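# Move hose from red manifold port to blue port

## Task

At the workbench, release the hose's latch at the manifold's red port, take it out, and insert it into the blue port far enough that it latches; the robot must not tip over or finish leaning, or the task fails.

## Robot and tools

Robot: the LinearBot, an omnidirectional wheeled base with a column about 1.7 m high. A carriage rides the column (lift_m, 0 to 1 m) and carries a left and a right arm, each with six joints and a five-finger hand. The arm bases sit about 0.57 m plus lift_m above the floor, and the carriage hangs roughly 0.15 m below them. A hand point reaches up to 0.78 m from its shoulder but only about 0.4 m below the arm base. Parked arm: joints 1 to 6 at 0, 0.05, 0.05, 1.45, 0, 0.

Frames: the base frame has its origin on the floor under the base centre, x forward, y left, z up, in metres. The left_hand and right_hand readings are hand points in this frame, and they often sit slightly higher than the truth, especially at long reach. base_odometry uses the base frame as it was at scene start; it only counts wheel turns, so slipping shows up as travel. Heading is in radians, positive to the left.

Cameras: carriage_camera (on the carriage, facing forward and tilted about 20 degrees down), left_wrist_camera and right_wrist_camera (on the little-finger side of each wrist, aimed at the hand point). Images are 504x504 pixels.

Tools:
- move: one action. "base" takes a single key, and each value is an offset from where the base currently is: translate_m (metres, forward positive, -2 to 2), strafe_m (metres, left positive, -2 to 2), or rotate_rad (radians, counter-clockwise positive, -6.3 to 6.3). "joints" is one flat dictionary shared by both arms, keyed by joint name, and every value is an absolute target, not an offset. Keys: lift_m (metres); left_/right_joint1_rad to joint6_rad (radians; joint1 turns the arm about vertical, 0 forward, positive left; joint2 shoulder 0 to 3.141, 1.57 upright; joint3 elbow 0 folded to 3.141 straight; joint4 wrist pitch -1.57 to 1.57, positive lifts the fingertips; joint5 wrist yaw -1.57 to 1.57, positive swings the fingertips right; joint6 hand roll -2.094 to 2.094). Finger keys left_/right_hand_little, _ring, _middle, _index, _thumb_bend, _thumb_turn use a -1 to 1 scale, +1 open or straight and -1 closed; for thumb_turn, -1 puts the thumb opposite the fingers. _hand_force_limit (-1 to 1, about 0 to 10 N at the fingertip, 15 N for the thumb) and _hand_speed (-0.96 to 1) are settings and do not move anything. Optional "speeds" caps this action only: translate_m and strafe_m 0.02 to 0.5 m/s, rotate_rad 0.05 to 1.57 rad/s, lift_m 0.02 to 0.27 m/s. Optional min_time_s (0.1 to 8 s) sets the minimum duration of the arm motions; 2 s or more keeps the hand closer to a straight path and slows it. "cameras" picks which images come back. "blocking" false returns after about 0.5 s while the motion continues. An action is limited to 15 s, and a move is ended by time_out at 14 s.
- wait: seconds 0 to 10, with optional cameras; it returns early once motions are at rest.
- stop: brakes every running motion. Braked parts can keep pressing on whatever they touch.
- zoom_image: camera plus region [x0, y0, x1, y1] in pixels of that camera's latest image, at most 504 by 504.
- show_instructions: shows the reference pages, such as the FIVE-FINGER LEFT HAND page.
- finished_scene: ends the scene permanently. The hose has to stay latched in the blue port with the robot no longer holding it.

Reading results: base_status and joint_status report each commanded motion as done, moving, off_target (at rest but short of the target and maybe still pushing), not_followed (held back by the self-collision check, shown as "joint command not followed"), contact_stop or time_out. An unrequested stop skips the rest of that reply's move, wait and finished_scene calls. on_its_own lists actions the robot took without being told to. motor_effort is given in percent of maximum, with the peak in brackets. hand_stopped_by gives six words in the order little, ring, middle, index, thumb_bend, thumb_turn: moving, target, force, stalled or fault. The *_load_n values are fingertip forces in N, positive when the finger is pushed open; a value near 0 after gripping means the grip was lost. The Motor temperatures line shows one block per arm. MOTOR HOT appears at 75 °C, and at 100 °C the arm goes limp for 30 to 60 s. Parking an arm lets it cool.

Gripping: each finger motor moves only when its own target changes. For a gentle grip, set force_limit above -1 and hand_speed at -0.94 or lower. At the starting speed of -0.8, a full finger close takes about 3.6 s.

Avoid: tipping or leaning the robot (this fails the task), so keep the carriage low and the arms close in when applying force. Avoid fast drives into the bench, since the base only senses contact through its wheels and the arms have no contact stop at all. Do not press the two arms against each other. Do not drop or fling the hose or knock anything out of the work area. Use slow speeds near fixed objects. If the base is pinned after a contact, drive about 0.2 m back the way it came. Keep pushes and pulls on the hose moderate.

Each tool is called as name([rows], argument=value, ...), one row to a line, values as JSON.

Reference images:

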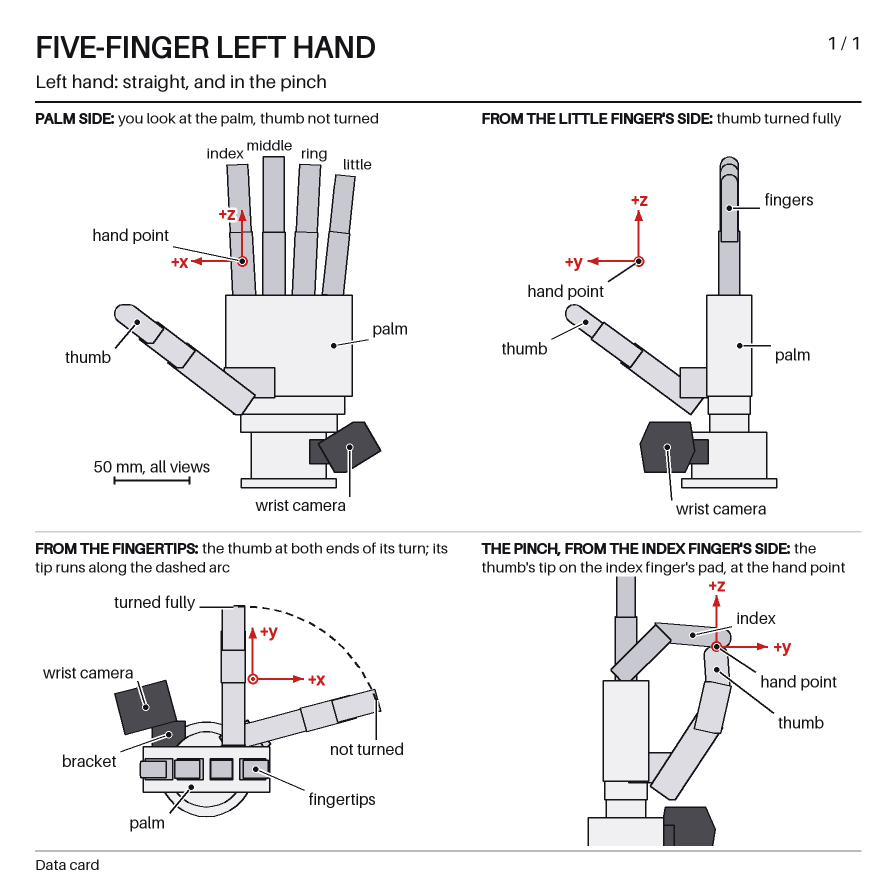

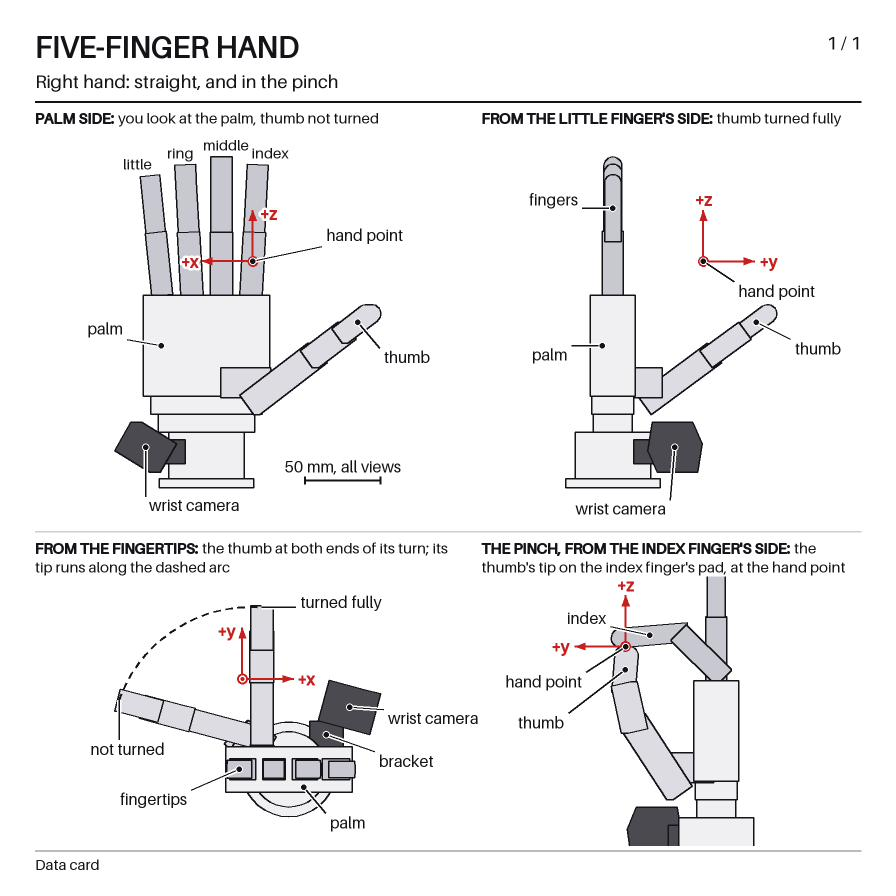

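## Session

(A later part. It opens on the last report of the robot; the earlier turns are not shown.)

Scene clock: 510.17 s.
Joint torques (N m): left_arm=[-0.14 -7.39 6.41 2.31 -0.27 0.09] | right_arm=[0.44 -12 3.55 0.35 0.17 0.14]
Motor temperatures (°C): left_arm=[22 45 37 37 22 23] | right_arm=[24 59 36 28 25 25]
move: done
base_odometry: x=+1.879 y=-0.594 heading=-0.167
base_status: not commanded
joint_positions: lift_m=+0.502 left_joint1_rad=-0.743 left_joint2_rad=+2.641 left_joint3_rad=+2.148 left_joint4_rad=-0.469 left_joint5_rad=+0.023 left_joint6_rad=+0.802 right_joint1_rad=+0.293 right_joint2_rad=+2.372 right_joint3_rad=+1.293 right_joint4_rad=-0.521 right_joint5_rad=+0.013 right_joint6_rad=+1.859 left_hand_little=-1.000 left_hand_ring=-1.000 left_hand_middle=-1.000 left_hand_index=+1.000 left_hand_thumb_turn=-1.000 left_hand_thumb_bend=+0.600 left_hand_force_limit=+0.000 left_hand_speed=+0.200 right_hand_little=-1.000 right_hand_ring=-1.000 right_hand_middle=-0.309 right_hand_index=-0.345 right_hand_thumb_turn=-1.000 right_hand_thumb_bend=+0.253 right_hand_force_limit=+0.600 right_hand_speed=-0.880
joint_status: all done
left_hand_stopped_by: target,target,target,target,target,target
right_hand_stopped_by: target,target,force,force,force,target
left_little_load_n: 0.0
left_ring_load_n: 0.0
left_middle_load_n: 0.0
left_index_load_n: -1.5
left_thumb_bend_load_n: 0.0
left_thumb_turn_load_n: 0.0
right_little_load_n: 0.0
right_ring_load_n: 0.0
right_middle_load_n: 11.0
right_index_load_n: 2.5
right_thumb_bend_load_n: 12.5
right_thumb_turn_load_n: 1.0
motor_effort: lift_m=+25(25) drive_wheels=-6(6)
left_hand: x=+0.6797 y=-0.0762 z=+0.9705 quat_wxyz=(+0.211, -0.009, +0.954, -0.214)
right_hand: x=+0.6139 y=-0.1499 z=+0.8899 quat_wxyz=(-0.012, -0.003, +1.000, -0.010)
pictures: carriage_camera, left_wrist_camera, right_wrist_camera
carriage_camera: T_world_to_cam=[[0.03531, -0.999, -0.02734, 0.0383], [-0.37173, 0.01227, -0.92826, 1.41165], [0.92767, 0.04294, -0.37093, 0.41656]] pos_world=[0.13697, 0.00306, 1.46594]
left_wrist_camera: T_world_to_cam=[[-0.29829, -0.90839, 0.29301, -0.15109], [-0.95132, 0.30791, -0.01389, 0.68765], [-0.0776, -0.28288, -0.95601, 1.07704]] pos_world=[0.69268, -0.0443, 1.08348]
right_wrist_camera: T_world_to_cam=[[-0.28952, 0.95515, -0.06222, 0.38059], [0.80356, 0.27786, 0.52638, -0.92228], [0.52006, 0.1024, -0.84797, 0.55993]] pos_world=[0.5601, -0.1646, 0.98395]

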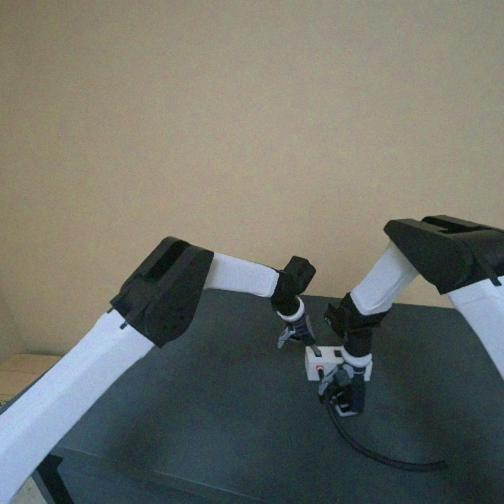

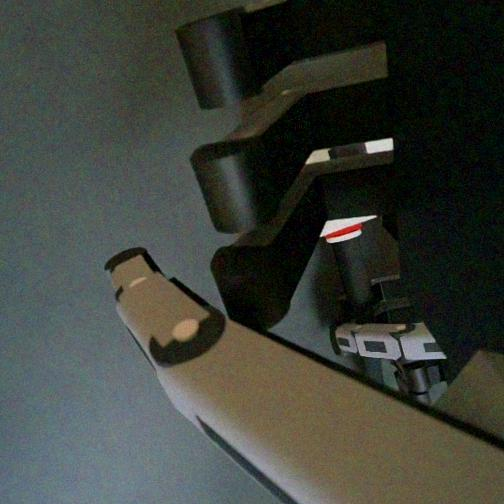

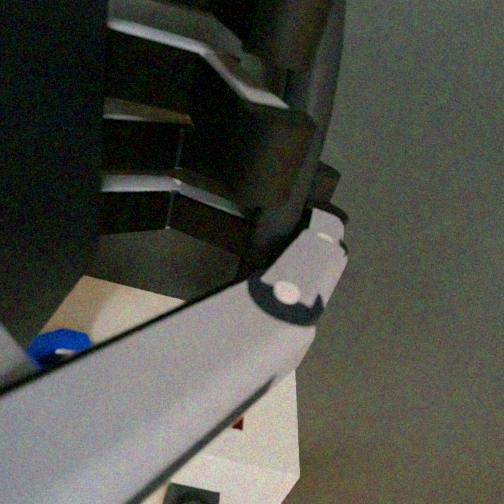

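move(joints={"left_joint2_rad": 2.725, "left_joint3_rad": 2.09, "left_joint4_rad": -0.37}, min_time_s=2, cameras=["carriage_camera", "right_wrist_camera", "left_wrist_camera"])

zoom_image(camera="carriage_camera", region=[300, 335, 350, 385])

zoom_image(camera="left_wrist_camera", region=[280, 120, 480, 320])

Scene clock: 564.27 s.
Joint torques (N m): left_arm=[-0.27 -7.73 2.48 2.64 -0.3 0.09] | right_arm=[0.42 -11.99 3.77 0.35 0.17 0.14]
Motor temperatures (°C): left_arm=[22 44 37 38 22 23] | right_arm=[24 59 34 28 25 24]
move: off_target
base_odometry: x=+1.879 y=-0.594 heading=-0.167
base_status: not commanded
joint_positions: lift_m=+0.502 left_joint1_rad=-0.740 left_joint2_rad=+2.641 left_joint3_rad=+2.131 left_joint4_rad=-0.445 left_joint5_rad=+0.031 left_joint6_rad=+0.803 right_joint1_rad=+0.293 right_joint2_rad=+2.372 right_joint3_rad=+1.291 right_joint4_rad=-0.522 right_joint5_rad=+0.013 right_joint6_rad=+1.859 left_hand_little=-1.000 left_hand_ring=-1.000 left_hand_middle=-1.000 left_hand_index=+1.000 left_hand_thumb_turn=-1.000 left_hand_thumb_bend=+0.600 left_hand_force_limit=+0.000 left_hand_speed=+0.200 right_hand_little=-1.000 right_hand_ring=-1.000 right_hand_middle=-0.309 right_hand_index=-0.345 right_hand_thumb_turn=-1.000 right_hand_thumb_bend=+0.253 right_hand_force_limit=+0.600 right_hand_speed=-0.880
joint_status: left_joint4_rad off_target (ended at -0.446, target -0.370); the others done
left_hand_stopped_by: target,target,target,target,target,target
right_hand_stopped_by: target,target,force,force,force,target
left_little_load_n: 0.0
left_ring_load_n: 0.0
left_middle_load_n: 0.0
left_index_load_n: -2.0
left_thumb_bend_load_n: 0.0
left_thumb_turn_load_n: 0.0
right_little_load_n: 0.0
right_ring_load_n: 0.0
right_middle_load_n: 11.0
right_index_load_n: 2.5
right_thumb_bend_load_n: 12.5
right_thumb_turn_load_n: 0.5
motor_effort: lift_m=+25(25) drive_wheels=-6(6)
left_hand: x=+0.6801 y=-0.0766 z=+0.9669 quat_wxyz=(+0.211, -0.009, +0.953, -0.218)
right_hand: x=+0.6126 y=-0.1504 z=+0.8894 quat_wxyz=(-0.014, -0.002, +1.000, -0.011)
pictures: carriage_camera, left_wrist_camera, right_wrist_camera
carriage_camera: T_world_to_cam=[[0.03531, -0.999, -0.02734, 0.0383], [-0.37173, 0.01227, -0.92826, 1.41165], [0.92767, 0.04294, -0.37093, 0.41656]] pos_world=[0.13697, 0.00306, 1.46594]
left_wrist_camera: T_world_to_cam=[[-0.30052, -0.9052, 0.30051, -0.15569], [-0.95063, 0.30983, -0.0174, 0.69119], [-0.07736, -0.2909, -0.95362, 1.0704]] pos_world=[0.69308, -0.0437, 1.07957]
right_wrist_camera: T_world_to_cam=[[-0.28896, 0.95531, -0.06228, 0.38034], [0.80547, 0.27776, 0.52351, -0.91942], [0.51741, 0.10111, -0.84974, 0.56316]] pos_world=[0.55908, -0.1649, 0.98355]

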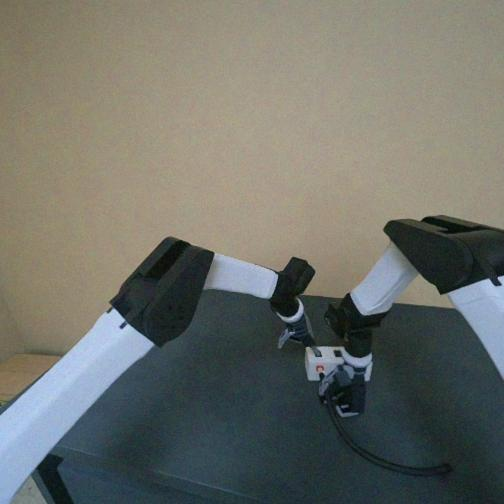

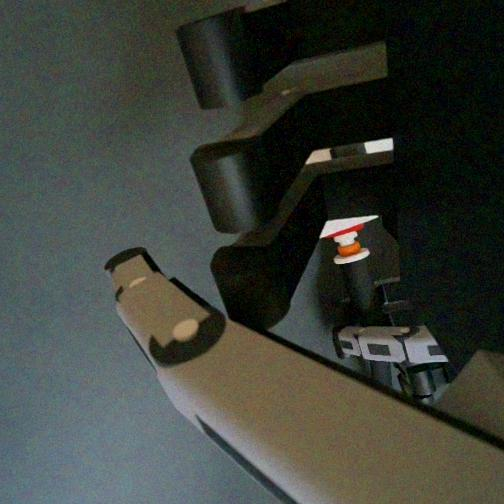

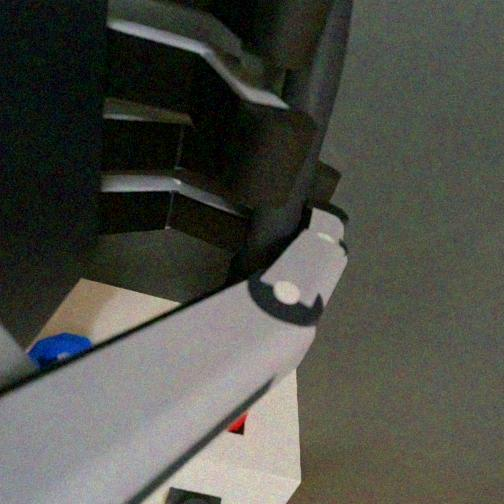

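Scaled by 10.080.

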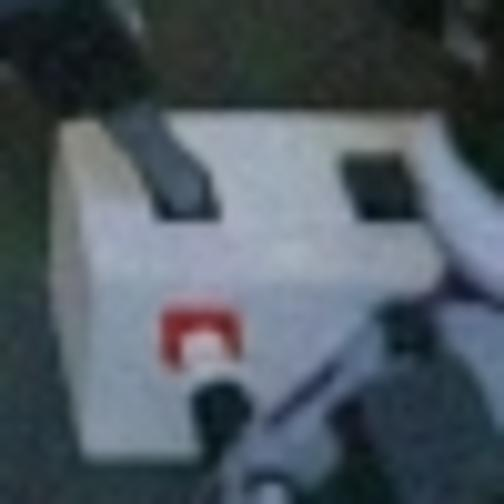

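Scaled by 2.520.

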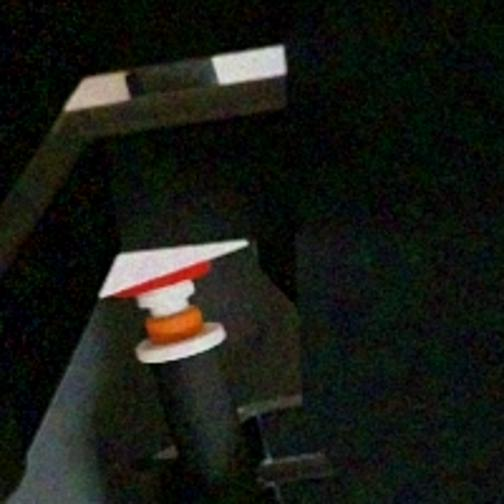

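move(joints={"right_joint1_rad": 0.331, "right_joint2_rad": 2.225, "right_joint3_rad": 1.04, "right_joint4_rad": -0.387, "right_joint6_rad": 1.897}, min_time_s=3, cameras=["carriage_camera", "right_wrist_camera", "left_wrist_camera"])

zoom_image(camera="left_wrist_camera", region=[280, 180, 480, 380])

zoom_image(camera="carriage_camera", region=[295, 335, 395, 435])

Scene clock: 579.40 s.
Joint torques (N m): left_arm=[-0.35 -7.64 2.55 2.7 -0.31 0.1] | right_arm=[0.55 -10.93 3.26 0.46 0.18 0.16]
Motor temperatures (°C): left_arm=[22 44 35 39 22 23] | right_arm=[24 60 34 28 25 24]
move: done
base_odometry: x=+1.879 y=-0.594 heading=-0.167
base_status: not commanded
joint_positions: lift_m=+0.502 left_joint1_rad=-0.740 left_joint2_rad=+2.641 left_joint3_rad=+2.131 left_joint4_rad=-0.445 left_joint5_rad=+0.031 left_joint6_rad=+0.803 right_joint1_rad=+0.323 right_joint2_rad=+2.261 right_joint3_rad=+1.050 right_joint4_rad=-0.402 right_joint5_rad=+0.013 right_joint6_rad=+1.889 left_hand_little=-1.000 left_hand_ring=-1.000 left_hand_middle=-1.000 left_hand_index=+1.000 left_hand_thumb_turn=-1.000 left_hand_thumb_bend=+0.600 left_hand_force_limit=+0.000 left_hand_speed=+0.200 right_hand_little=-1.000 right_hand_ring=-1.000 right_hand_middle=-0.309 right_hand_index=-0.345 right_hand_thumb_turn=-1.000 right_hand_thumb_bend=+0.253 right_hand_force_limit=+0.600 right_hand_speed=-0.880
joint_status: all done
left_hand_stopped_by: target,target,target,target,target,target
right_hand_stopped_by: target,target,force,force,force,target
left_little_load_n: 0.0
left_ring_load_n: 0.0
left_middle_load_n: 0.0
left_index_load_n: -2.0
left_thumb_bend_load_n: 0.0
left_thumb_turn_load_n: 0.0
right_little_load_n: 0.0
right_ring_load_n: 0.0
right_middle_load_n: 11.0
right_index_load_n: 3.0
right_thumb_bend_load_n: 12.5
right_thumb_turn_load_n: 0.5
motor_effort: lift_m=+25(25) drive_wheels=-6(7)
left_hand: x=+0.6801 y=-0.0766 z=+0.9669 quat_wxyz=(+0.211, -0.009, +0.953, -0.218)
right_hand: x=+0.5616 y=-0.1555 z=+0.8883 quat_wxyz=(-0.019, -0.003, +1.000, -0.013)
pictures: carriage_camera, left_wrist_camera, right_wrist_camera
carriage_camera: T_world_to_cam=[[0.03531, -0.999, -0.02734, 0.0383], [-0.37173, 0.01227, -0.92826, 1.41165], [0.92767, 0.04294, -0.37093, 0.41656]] pos_world=[0.13697, 0.00306, 1.46594]
left_wrist_camera: T_world_to_cam=[[-0.30052, -0.9052, 0.30051, -0.15569], [-0.95063, 0.30983, -0.0174, 0.69119], [-0.07736, -0.2909, -0.95362, 1.0704]] pos_world=[0.69308, -0.0437, 1.07957]
right_wrist_camera: T_world_to_cam=[[-0.29028, 0.95483, -0.06357, 0.37232], [0.81017, 0.28057, 0.51469, -0.8708], [0.50928, 0.0979, -0.85501, 0.59799]] pos_world=[0.50903, -0.16972, 0.98315]

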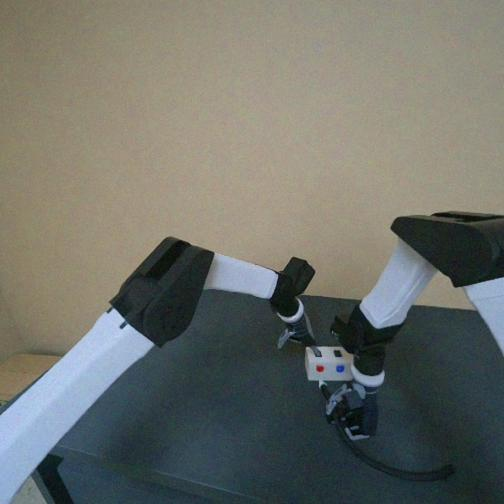

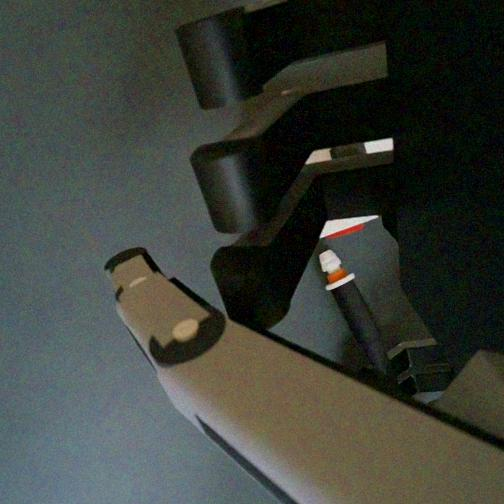

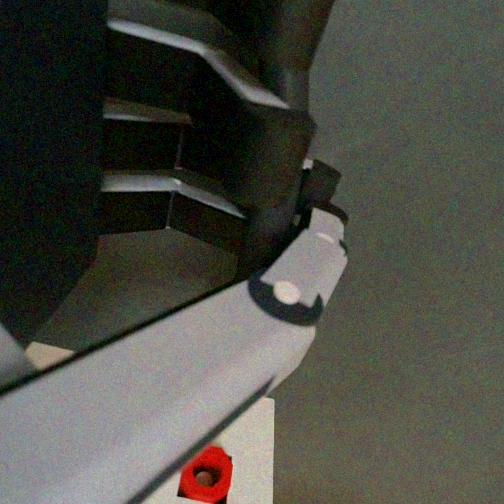

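Scaled by 2.520.

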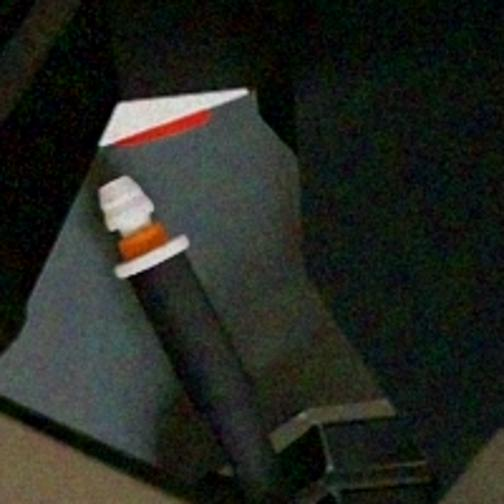

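Scaled by 5.040.

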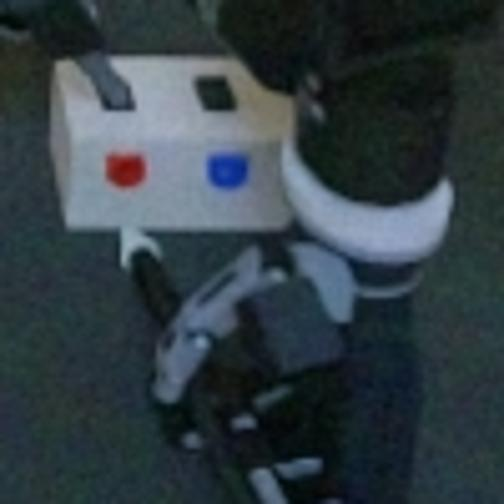

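move(joints={"left_joint1_rad": -0.74, "left_joint2_rad": 2.50, "left_joint3_rad": 2.09, "left_joint4_rad": -0.5}, min_time_s=1.5)

move(joints={"left_joint1_rad": -0.45, "left_joint2_rad": 2.0, "left_joint3_rad": 1.6, "left_joint4_rad": -0.5}, min_time_s=2.5)

move(joints={"left_hand_middle": 1, "left_hand_ring": 1, "left_hand_little": 1, "left_hand_thumb_bend": 1, "left_hand_thumb_turn": 1}, cameras=["carriage_camera", "left_wrist_camera", "right_wrist_camera"])

Scene clock: 622.03 s.
Joint torques (N m): left_arm=[-0.18 -16.39 5.07 1.71 -0.22 0.08] | right_arm=[0.54 -10.97 3.25 0.46 0.17 0.15]
Motor temperatures (°C): left_arm=[22 45 32 41 22 23] | right_arm=[24 65 33 28 25 24]
move: done
base_odometry: x=+1.879 y=-0.594 heading=-0.167
base_status: not commanded
joint_positions: lift_m=+0.502 left_joint1_rad=-0.740 left_joint2_rad=+2.534 left_joint3_rad=+2.105 left_joint4_rad=-0.487 left_joint5_rad=+0.016 left_joint6_rad=+0.803 right_joint1_rad=+0.323 right_joint2_rad=+2.261 right_joint3_rad=+1.050 right_joint4_rad=-0.401 right_joint5_rad=+0.013 right_joint6_rad=+1.889 left_hand_little=-1.000 left_hand_ring=-1.000 left_hand_middle=-1.000 left_hand_index=+1.000 left_hand_thumb_turn=-1.000 left_hand_thumb_bend=+0.600 left_hand_force_limit=+0.000 left_hand_speed=+0.200 right_hand_little=-1.000 right_hand_ring=-1.000 right_hand_middle=-0.309 right_hand_index=-0.345 right_hand_thumb_turn=-1.000 right_hand_thumb_bend=+0.253 right_hand_force_limit=+0.600 right_hand_speed=-0.880
joint_status: all done
left_hand_stopped_by: target,target,target,target,target,target
right_hand_stopped_by: target,target,force,force,force,target
left_little_load_n: 0.5
left_ring_load_n: 0.0
left_middle_load_n: 0.0
left_index_load_n: 0.0
left_thumb_bend_load_n: 0.0
left_thumb_turn_load_n: 0.0
right_little_load_n: 0.0
right_ring_load_n: 0.0
right_middle_load_n: 11.0
right_index_load_n: 3.0
right_thumb_bend_load_n: 12.5
right_thumb_turn_load_n: 0.5
motor_effort: lift_m=+25(25) drive_wheels=-6(6)
left_hand: x=+0.6816 y=-0.0741 z=+1.0149 quat_wxyz=(+0.229, -0.011, +0.947, -0.226)
right_hand: x=+0.5618 y=-0.1555 z=+0.8883 quat_wxyz=(-0.018, -0.003, +1.000, -0.013)
pictures: none

Scene clock: 624.83 s.
Joint torques (N m): left_arm=[0.2 -13.2 4.88 1.88 -0.18 0.09] | right_arm=[0.54 -10.96 3.26 0.45 0.17 0.15]
Motor temperatures (°C): left_arm=[22 46 33 40 22 23] | right_arm=[24 65 33 28 25 24]
move: done
base_odometry: x=+1.879 y=-0.594 heading=-0.167
base_status: not commanded
joint_positions: lift_m=+0.502 left_joint1_rad=-0.455 left_joint2_rad=+2.033 left_joint3_rad=+1.618 left_joint4_rad=-0.497 left_joint5_rad=+0.014 left_joint6_rad=+0.803 right_joint1_rad=+0.323 right_joint2_rad=+2.261 right_joint3_rad=+1.050 right_joint4_rad=-0.400 right_joint5_rad=+0.013 right_joint6_rad=+1.889 left_hand_little=-1.000 left_hand_ring=-1.000 left_hand_middle=-1.000 left_hand_index=+1.000 left_hand_thumb_turn=-1.000 left_hand_thumb_bend=+0.600 left_hand_force_limit=+0.000 left_hand_speed=+0.200 right_hand_little=-1.000 right_hand_ring=-1.000 right_hand_middle=-0.309 right_hand_index=-0.345 right_hand_thumb_turn=-1.000 right_hand_thumb_bend=+0.253 right_hand_force_limit=+0.600 right_hand_speed=-0.880
joint_status: all done
left_hand_stopped_by: target,target,target,target,target,target
right_hand_stopped_by: target,target,force,force,force,target
left_little_load_n: 0.0
left_ring_load_n: 0.5
left_middle_load_n: 0.0
left_index_load_n: -0.5
left_thumb_bend_load_n: 0.0
left_thumb_turn_load_n: 0.0
right_little_load_n: 0.0
right_ring_load_n: 0.0
right_middle_load_n: 11.0
right_index_load_n: 2.5
right_thumb_bend_load_n: 12.5
right_thumb_turn_load_n: 1.0
motor_effort: lift_m=+25(25) drive_wheels=-6(7)
left_hand: x=+0.6855 y=+0.1122 z=+1.1049 quat_wxyz=(+0.261, -0.145, +0.935, -0.191)
right_hand: x=+0.5622 y=-0.1553 z=+0.8884 quat_wxyz=(-0.017, -0.003, +1.000, -0.012)
pictures: none

Scene clock: 626.17 s.
Joint torques (N m): left_arm=[0.4 -13.26 5.03 1.84 -0.16 0.07] | right_arm=[0.54 -10.93 3.26 0.45 0.17 0.15]
Motor temperatures (°C): left_arm=[22 47 32 40 22 23] | right_arm=[24 65 33 28 25 24]
move: done
base_odometry: x=+1.879 y=-0.594 heading=-0.167
base_status: not commanded
joint_positions: lift_m=+0.502 left_joint1_rad=-0.455 left_joint2_rad=+2.033 left_joint3_rad=+1.618 left_joint4_rad=-0.497 left_joint5_rad=+0.014 left_joint6_rad=+0.803 right_joint1_rad=+0.323 right_joint2_rad=+2.261 right_joint3_rad=+1.050 right_joint4_rad=-0.400 right_joint5_rad=+0.013 right_joint6_rad=+1.889 left_hand_little=+1.000 left_hand_ring=+1.000 left_hand_middle=+1.000 left_hand_index=+1.000 left_hand_thumb_turn=+1.000 left_hand_thumb_bend=+1.000 left_hand_force_limit=+0.000 left_hand_speed=+0.200 right_hand_little=-1.000 right_hand_ring=-1.000 right_hand_middle=-0.309 right_hand_index=-0.345 right_hand_thumb_turn=-1.000 right_hand_thumb_bend=+0.253 right_hand_force_limit=+0.600 right_hand_speed=-0.880
joint_status: all done
left_hand_stopped_by: target,target,target,target,target,target
right_hand_stopped_by: target,target,force,force,force,target
left_little_load_n: 0.0
left_ring_load_n: 0.0
left_middle_load_n: 0.0
left_index_load_n: 0.0
left_thumb_bend_load_n: 0.0
left_thumb_turn_load_n: 0.0
right_little_load_n: 0.0
right_ring_load_n: 0.0
right_middle_load_n: 11.5
right_index_load_n: 2.5
right_thumb_bend_load_n: 12.5
right_thumb_turn_load_n: 0.5
motor_effort: lift_m=+25(25) drive_wheels=-5(6)
left_hand: x=+0.6855 y=+0.1122 z=+1.1049 quat_wxyz=(+0.261, -0.145, +0.935, -0.191)
right_hand: x=+0.5622 y=-0.1553 z=+0.8884 quat_wxyz=(-0.017, -0.003, +1.000, -0.012)
carriage_camera: T_world_to_cam=[[0.03531, -0.999, -0.02734, 0.0383], [-0.37173, 0.01227, -0.92826, 1.41165], [0.92767, 0.04294, -0.37093, 0.41656]] pos_world=[0.13697, 0.00306, 1.46594]
left_wrist_camera: T_world_to_cam=[[-0.03818, -0.95134, 0.30577, -0.2052], [-0.99782, 0.01983, -0.06289, 0.75546], [0.05377, -0.3075, -0.95003, 1.16533]] pos_world=[0.68332, 0.14814, 1.21735]
right_wrist_camera: T_world_to_cam=[[-0.29019, 0.95486, -0.06354, 0.37223], [0.80905, 0.28026, 0.51662, -0.87241], [0.5111, 0.09851, -0.85386, 0.59577]] pos_world=[0.50934, -0.16962, 0.98305]

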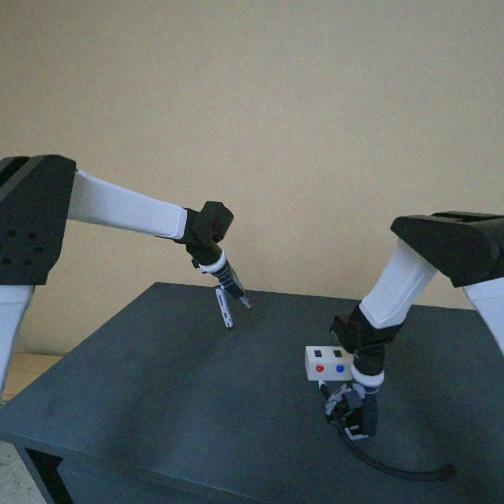

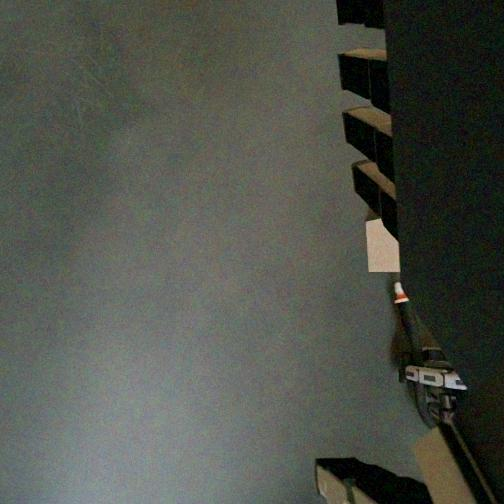

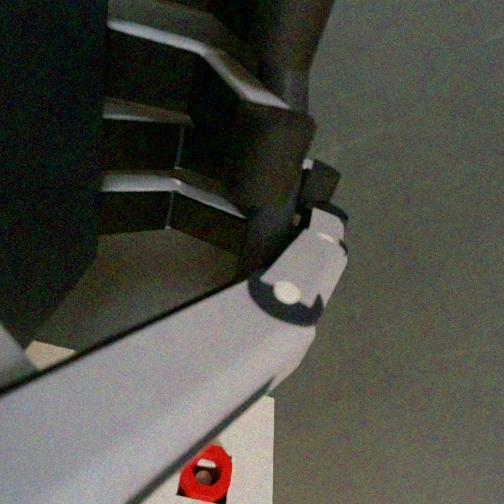

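move(joints={"left_joint1_rad": -0.66, "left_joint2_rad": 2.19, "left_joint3_rad": 0.63, "left_joint4_rad": 1.22, "left_joint5_rad": 0, "left_joint6_rad": 0}, min_time_s=2.5, cameras=["carriage_camera", "left_wrist_camera"])

zoom_image(camera="left_wrist_camera", region=[140, 140, 380, 380])

Scene clock: 669.80 s.
Joint torques (N m): left_arm=[-0.69 -7.57 2.02 2.64 -0.18 -0.12] | right_arm=[0.59 -10.96 3.25 0.42 0.16 0.14]
Motor temperatures (°C): left_arm=[22 50 32 38 22 23] | right_arm=[24 66 32 27 25 24]
move: done
base_odometry: x=+1.879 y=-0.594 heading=-0.167
base_status: not commanded
joint_positions: lift_m=+0.502 left_joint1_rad=-0.654 left_joint2_rad=+2.176 left_joint3_rad=+0.642 left_joint4_rad=+1.214 left_joint5_rad=+0.008 left_joint6_rad=+0.011 right_joint1_rad=+0.323 right_joint2_rad=+2.261 right_joint3_rad=+1.050 right_joint4_rad=-0.398 right_joint5_rad=+0.013 right_joint6_rad=+1.890 left_hand_little=+1.000 left_hand_ring=+1.000 left_hand_middle=+1.000 left_hand_index=+1.000 left_hand_thumb_turn=+1.000 left_hand_thumb_bend=+1.000 left_hand_force_limit=+0.000 left_hand_speed=+0.200 right_hand_little=-1.000 right_hand_ring=-1.000 right_hand_middle=-0.309 right_hand_index=-0.345 right_hand_thumb_turn=-1.000 right_hand_thumb_bend=+0.253 right_hand_force_limit=+0.600 right_hand_speed=-0.880
joint_status: all done
left_hand_stopped_by: target,target,target,target,target,target
right_hand_stopped_by: target,target,force,force,force,target
left_little_load_n: 0.0
left_ring_load_n: 0.0
left_middle_load_n: 0.0
left_index_load_n: 0.0
left_thumb_bend_load_n: 0.0
left_thumb_turn_load_n: 0.0
right_little_load_n: 0.0
right_ring_load_n: 0.0
right_middle_load_n: 11.0
right_index_load_n: 2.5
right_thumb_bend_load_n: 12.5
right_thumb_turn_load_n: 0.5
motor_effort: lift_m=+25(25) drive_wheels=-5(6)
left_hand: x=+0.5854 y=+0.0009 z=+0.9966 quat_wxyz=(+0.259, -0.352, +0.730, -0.525)
right_hand: x=+0.5627 y=-0.1552 z=+0.8885 quat_wxyz=(-0.017, -0.002, +1.000, -0.012)
carriage_camera: T_world_to_cam=[[0.03531, -0.999, -0.02734, 0.0383], [-0.37173, 0.01227, -0.92826, 1.41165], [0.92767, 0.04294, -0.37093, 0.41656]] pos_world=[0.13697, 0.00306, 1.46594]
left_wrist_camera: T_world_to_cam=[[0.08332, -0.39526, 0.91478, -0.9603], [-0.94383, -0.32585, -0.05482, 0.61159], [0.31975, -0.85883, -0.40021, 0.33043]] pos_world=[0.55159, 0.1035, 1.04423]

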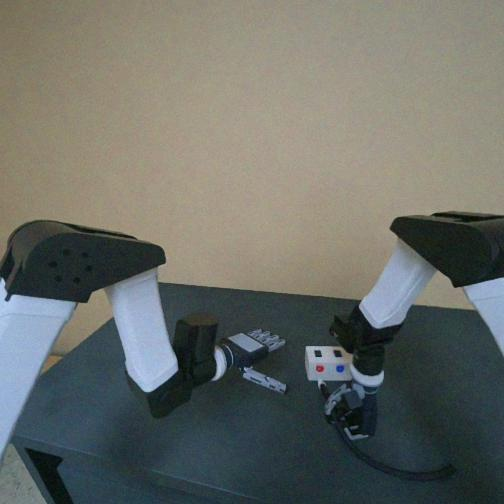

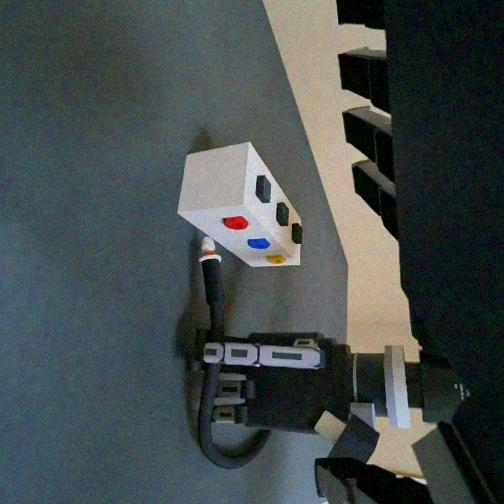

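Scaled by 2.100.

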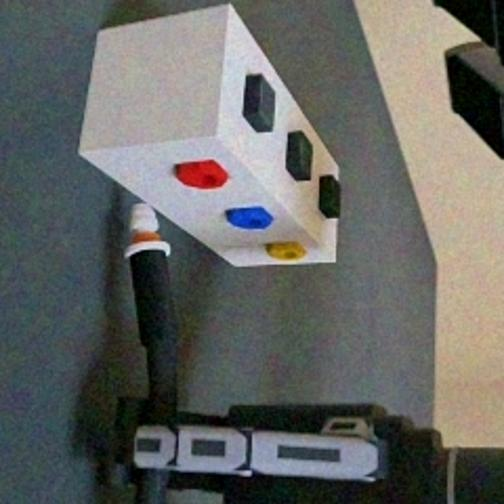

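move(joints={"lift_m": 0.53, "right_joint1_rad": 0.246, "right_joint2_rad": 2.136, "right_joint3_rad": 0.838, "right_joint4_rad": -0.18, "right_joint6_rad": 2.081}, speeds={"lift_m": 0.03}, min_time_s=2.5, cameras=["carriage_camera", "left_wrist_camera", "right_wrist_camera"])

zoom_image(camera="left_wrist_camera", region=[140, 140, 380, 380])

zoom_image(camera="carriage_camera", region=[295, 335, 395, 435])

Scene clock: 720.50 s.
Joint torques (N m): left_arm=[-0.66 -7.57 2.1 2.58 -0.15 -0.12] | right_arm=[-0.65 -9.88 2.91 0.7 0.17 0.15]
Motor temperatures (°C): left_arm=[22 46 31 41 21 23] | right_arm=[24 66 32 27 25 24]
move: done
base_odometry: x=+1.879 y=-0.594 heading=-0.167
base_status: not commanded
joint_positions: lift_m=+0.530 left_joint1_rad=-0.654 left_joint2_rad=+2.178 left_joint3_rad=+0.642 left_joint4_rad=+1.220 left_joint5_rad=+0.007 left_joint6_rad=+0.010 right_joint1_rad=+0.254 right_joint2_rad=+2.169 right_joint3_rad=+0.847 right_joint4_rad=-0.198 right_joint5_rad=+0.013 right_joint6_rad=+2.071 left_hand_little=+1.000 left_hand_ring=+1.000 left_hand_middle=+1.000 left_hand_index=+1.000 left_hand_thumb_turn=+1.000 left_hand_thumb_bend=+1.000 left_hand_force_limit=+0.000 left_hand_speed=+0.200 right_hand_little=-1.000 right_hand_ring=-1.000 right_hand_middle=-0.309 right_hand_index=-0.345 right_hand_thumb_turn=-1.000 right_hand_thumb_bend=+0.253 right_hand_force_limit=+0.600 right_hand_speed=-0.880
joint_status: all done
left_hand_stopped_by: target,target,target,target,target,target
right_hand_stopped_by: target,target,force,force,force,target
left_little_load_n: 0.0
left_ring_load_n: 0.0
left_middle_load_n: 0.0
left_index_load_n: -0.5
left_thumb_bend_load_n: 0.0
left_thumb_turn_load_n: 0.0
right_little_load_n: 0.0
right_ring_load_n: 0.0
right_middle_load_n: 11.5
right_index_load_n: 2.5
right_thumb_bend_load_n: 12.5
right_thumb_turn_load_n: 0.5
motor_effort: lift_m=+35(38) drive_wheels=-5(5)
left_hand: x=+0.5859 y=+0.0007 z=+1.0242 quat_wxyz=(+0.260, -0.353, +0.729, -0.526)
right_hand: x=+0.5644 y=-0.1908 z=+0.9209 quat_wxyz=(+0.026, +0.123, +0.992, +0.004)
carriage_camera: T_world_to_cam=[[0.03531, -0.999, -0.02734, 0.03905], [-0.37173, 0.01227, -0.92826, 1.4369], [0.92767, 0.04294, -0.37093, 0.42665]] pos_world=[0.13697, 0.00306, 1.49314]
left_wrist_camera: T_world_to_cam=[[0.08128, -0.39286, 0.916, -0.98575], [-0.94325, -0.32723, -0.05665, 0.61501], [0.322, -0.85941, -0.39716, 0.33675]] pos_world=[0.55179, 0.10339, 1.07153]
right_wrist_camera: T_world_to_cam=[[-0.03769, 0.99798, -0.05113, 0.2631], [0.80197, 0.06073, 0.59427, -0.99047], [0.59617, -0.01861, -0.80264, 0.50831]] pos_world=[0.5012, -0.19295, 1.01005]

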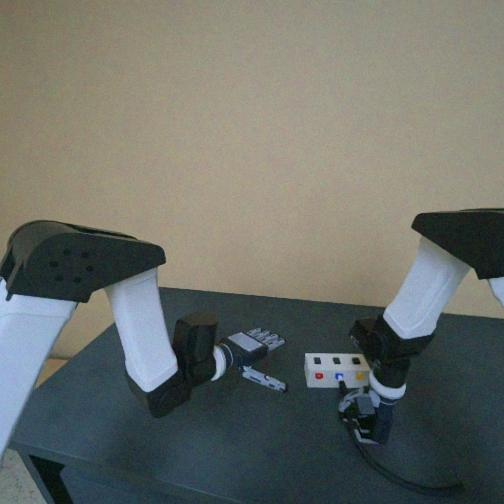

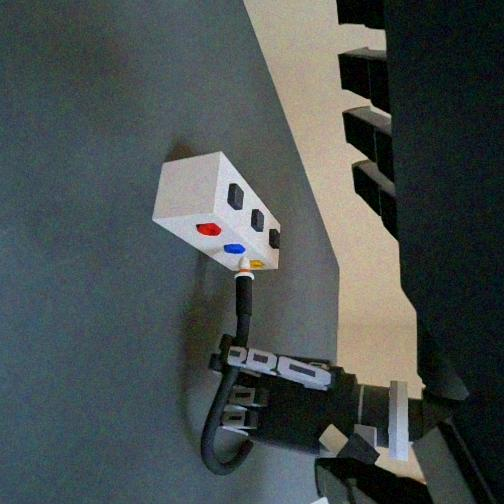

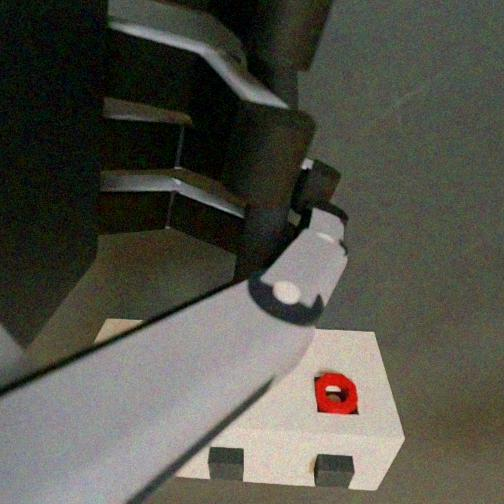

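Scaled by 2.100.

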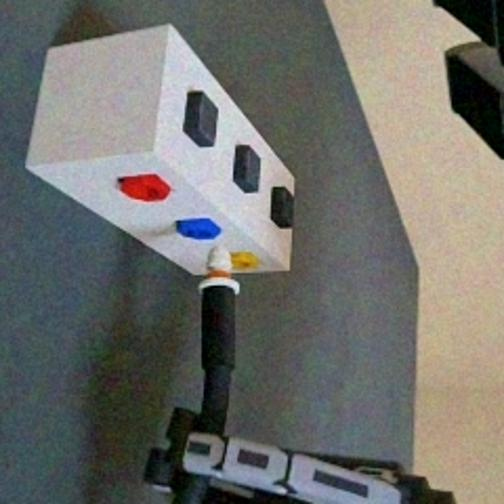

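Scaled by 5.040.

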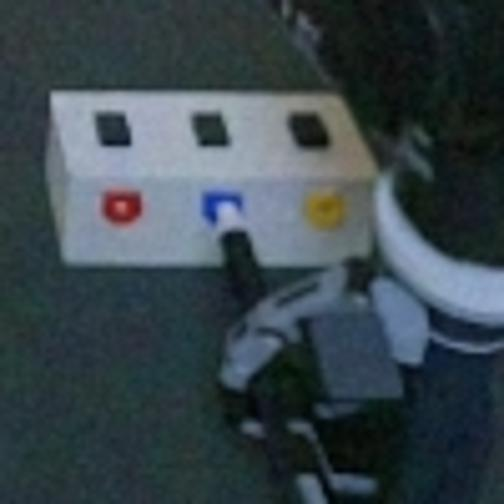

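move(joints={"lift_m": 0.511, "right_joint1_rad": 0.207, "right_joint2_rad": 2.119, "right_joint3_rad": 0.768, "right_joint4_rad": -0.067, "right_joint6_rad": 1.974}, speeds={"lift_m": 0.02}, min_time_s=2, cameras=["carriage_camera", "left_wrist_camera"])

zoom_image(camera="left_wrist_camera", region=[180, 200, 320, 340])

zoom_image(camera="carriage_camera", region=[300, 345, 380, 425])

Scene clock: 749.23 s.
Joint torques (N m): left_arm=[-0.77 -7.98 2.18 2.55 -0.18 -0.13] | right_arm=[-0.68 -9.57 2.76 0.85 0.18 -0.04]
Motor temperatures (°C): left_arm=[22 43 30 40 21 23] | right_arm=[24 59 31 27 24 24]
move: done
base_odometry: x=+1.879 y=-0.594 heading=-0.167
base_status: not commanded
joint_positions: lift_m=+0.511 left_joint1_rad=-0.654 left_joint2_rad=+2.179 left_joint3_rad=+0.641 left_joint4_rad=+1.221 left_joint5_rad=+0.007 left_joint6_rad=+0.010 right_joint1_rad=+0.215 right_joint2_rad=+2.151 right_joint3_rad=+0.778 right_joint4_rad=-0.086 right_joint5_rad=+0.013 right_joint6_rad=+1.982 left_hand_little=+1.000 left_hand_ring=+1.000 left_hand_middle=+1.000 left_hand_index=+1.000 left_hand_thumb_turn=+1.000 left_hand_thumb_bend=+1.000 left_hand_force_limit=+0.000 left_hand_speed=+0.200 right_hand_little=-1.000 right_hand_ring=-1.000 right_hand_middle=-0.309 right_hand_index=-0.345 right_hand_thumb_turn=-1.000 right_hand_thumb_bend=+0.253 right_hand_force_limit=+0.600 right_hand_speed=-0.880
joint_status: all done
left_hand_stopped_by: target,target,target,target,target,target
right_hand_stopped_by: target,target,force,force,force,target
left_little_load_n: 0.0
left_ring_load_n: 0.0
left_middle_load_n: 0.0
left_index_load_n: 0.0
left_thumb_bend_load_n: 0.0
left_thumb_turn_load_n: 0.0
right_little_load_n: 0.0
right_ring_load_n: 0.0
right_middle_load_n: 11.5
right_index_load_n: 2.5
right_thumb_bend_load_n: 12.5
right_thumb_turn_load_n: 0.5
motor_effort: lift_m=+25(26) drive_wheels=-5(5)
left_hand: x=+0.5856 y=+0.0010 z=+1.0054 quat_wxyz=(+0.260, -0.353, +0.729, -0.526)
right_hand: x=+0.5647 y=-0.2000 z=+0.9038 quat_wxyz=(+0.055, +0.098, +0.994, +0.011)
carriage_camera: T_world_to_cam=[[0.03531, -0.999, -0.02734, 0.03855], [-0.37173, 0.01227, -0.92826, 1.42009], [0.92767, 0.04294, -0.37093, 0.41994]] pos_world=[0.13697, 0.00306, 1.47504]
left_wrist_camera: T_world_to_cam=[[0.08215, -0.3935, 0.91565, -0.96853], [-0.94317, -0.32753, -0.05613, 0.61331], [0.32199, -0.859, -0.39805, 0.33055]] pos_world=[0.55159, 0.1037, 1.05283]

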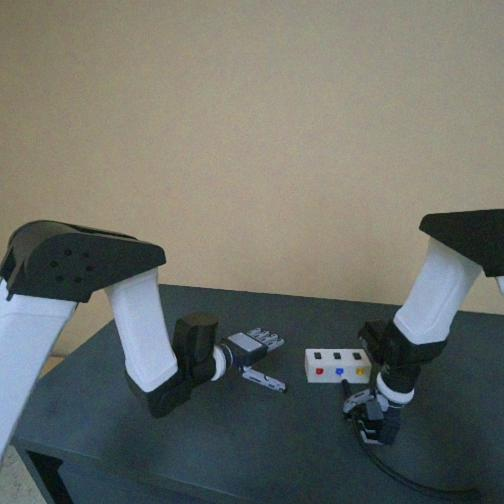

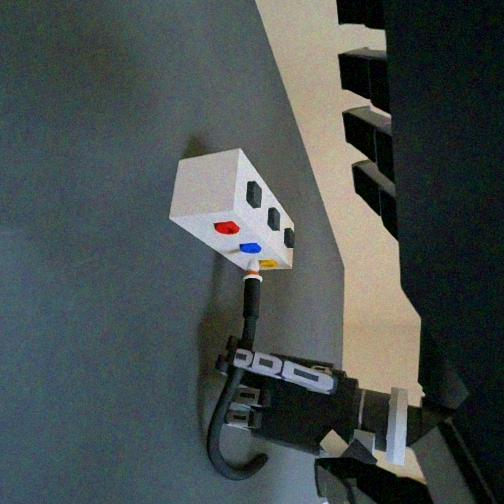

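Scaled by 3.600.

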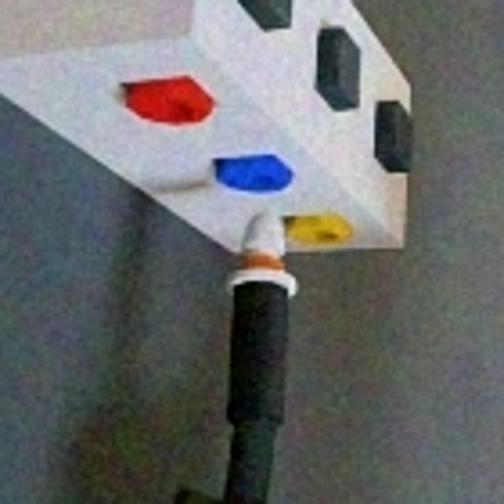

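Scaled by 6.300.

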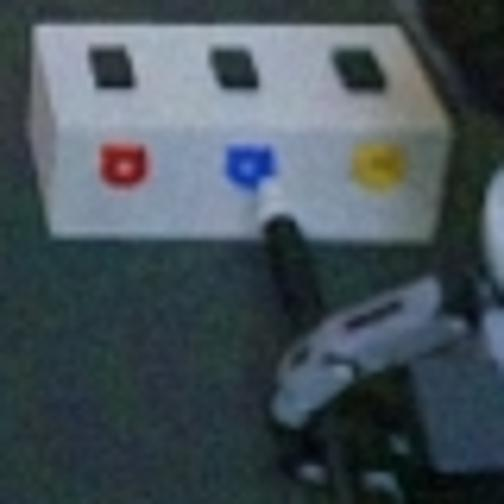

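move(joints={"lift_m": 0.509, "right_joint1_rad": 0.235, "right_joint2_rad": 2.166, "right_joint3_rad": 0.832, "right_joint4_rad": -0.112, "right_joint6_rad": 2.002}, speeds={"lift_m": 0.02}, min_time_s=2, cameras=["carriage_camera", "left_wrist_camera"])

zoom_image(camera="left_wrist_camera", region=[180, 200, 320, 340])

zoom_image(camera="carriage_camera", region=[300, 345, 380, 425])

Scene clock: 767.67 s.
Joint torques (N m): left_arm=[-0.69 -7.98 2.18 2.55 -0.16 -0.1] | right_arm=[0.57 -6.86 6.05 0.59 0.17 0.17]
Motor temperatures (°C): left_arm=[22 44 30 40 21 23] | right_arm=[24 57 31 28 24 24]
move: done
base_odometry: x=+1.879 y=-0.594 heading=-0.167
base_status: not commanded
joint_positions: lift_m=+0.509 left_joint1_rad=-0.654 left_joint2_rad=+2.180 left_joint3_rad=+0.641 left_joint4_rad=+1.223 left_joint5_rad=+0.007 left_joint6_rad=+0.010 right_joint1_rad=+0.227 right_joint2_rad=+2.162 right_joint3_rad=+0.809 right_joint4_rad=-0.106 right_joint5_rad=+0.013 right_joint6_rad=+1.993 left_hand_little=+1.000 left_hand_ring=+1.000 left_hand_middle=+1.000 left_hand_index=+1.000 left_hand_thumb_turn=+1.000 left_hand_thumb_bend=+1.000 left_hand_force_limit=+0.000 left_hand_speed=+0.200 right_hand_little=-1.000 right_hand_ring=-1.000 right_hand_middle=-0.309 right_hand_index=-0.345 right_hand_thumb_turn=-1.000 right_hand_thumb_bend=+0.253 right_hand_force_limit=+0.600 right_hand_speed=-0.880
joint_status: all done
left_hand_stopped_by: target,target,target,target,target,target
right_hand_stopped_by: target,target,force,force,force,target
left_little_load_n: 0.0
left_ring_load_n: 0.0
left_middle_load_n: 0.0
left_index_load_n: 0.0
left_thumb_bend_load_n: 0.0
left_thumb_turn_load_n: -0.5
right_little_load_n: 0.0
right_ring_load_n: 0.0
right_middle_load_n: 11.5
right_index_load_n: 2.5
right_thumb_bend_load_n: 12.5
right_thumb_turn_load_n: 1.0
motor_effort: lift_m=+25(25) drive_wheels=-5(5)
left_hand: x=+0.5858 y=+0.0009 z=+1.0036 quat_wxyz=(+0.260, -0.353, +0.729, -0.526)
right_hand: x=+0.5710 y=-0.1947 z=+0.9026 quat_wxyz=(+0.055, +0.098, +0.994, +0.012)
carriage_camera: T_world_to_cam=[[0.03531, -0.999, -0.02734, 0.0385], [-0.37173, 0.01227, -0.92826, 1.41824], [0.92767, 0.04294, -0.37093, 0.4192]] pos_world=[0.13697, 0.00306, 1.47304]
left_wrist_camera: T_world_to_cam=[[0.08132, -0.39286, 0.916, -0.9668], [-0.94314, -0.32752, -0.05674, 0.61378], [0.32229, -0.8593, -0.39716, 0.32863]] pos_world=[0.55159, 0.1036, 1.05093]

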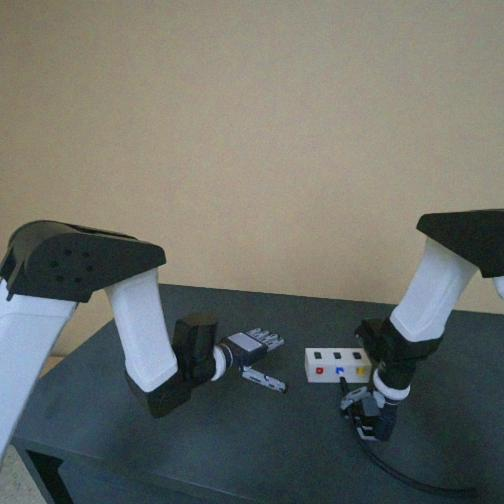

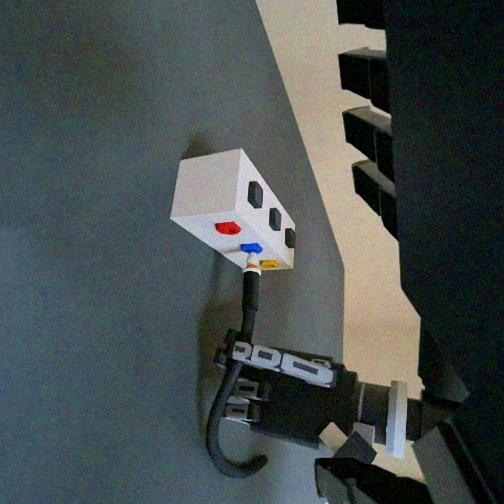

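Scaled by 3.600.

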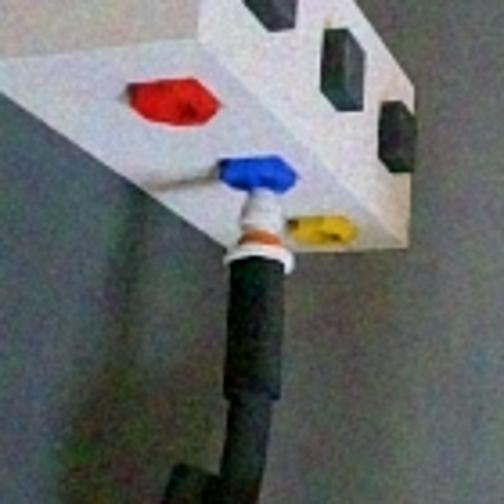

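Scaled by 6.300.

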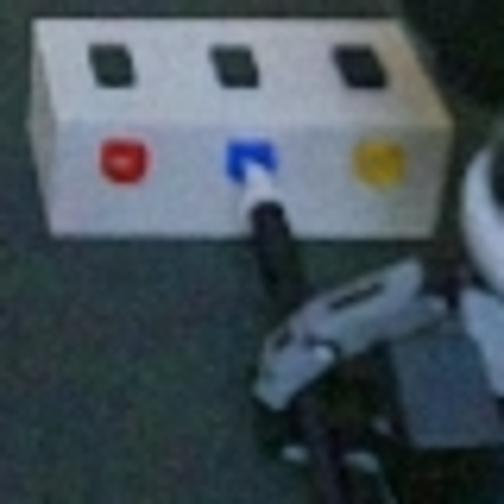

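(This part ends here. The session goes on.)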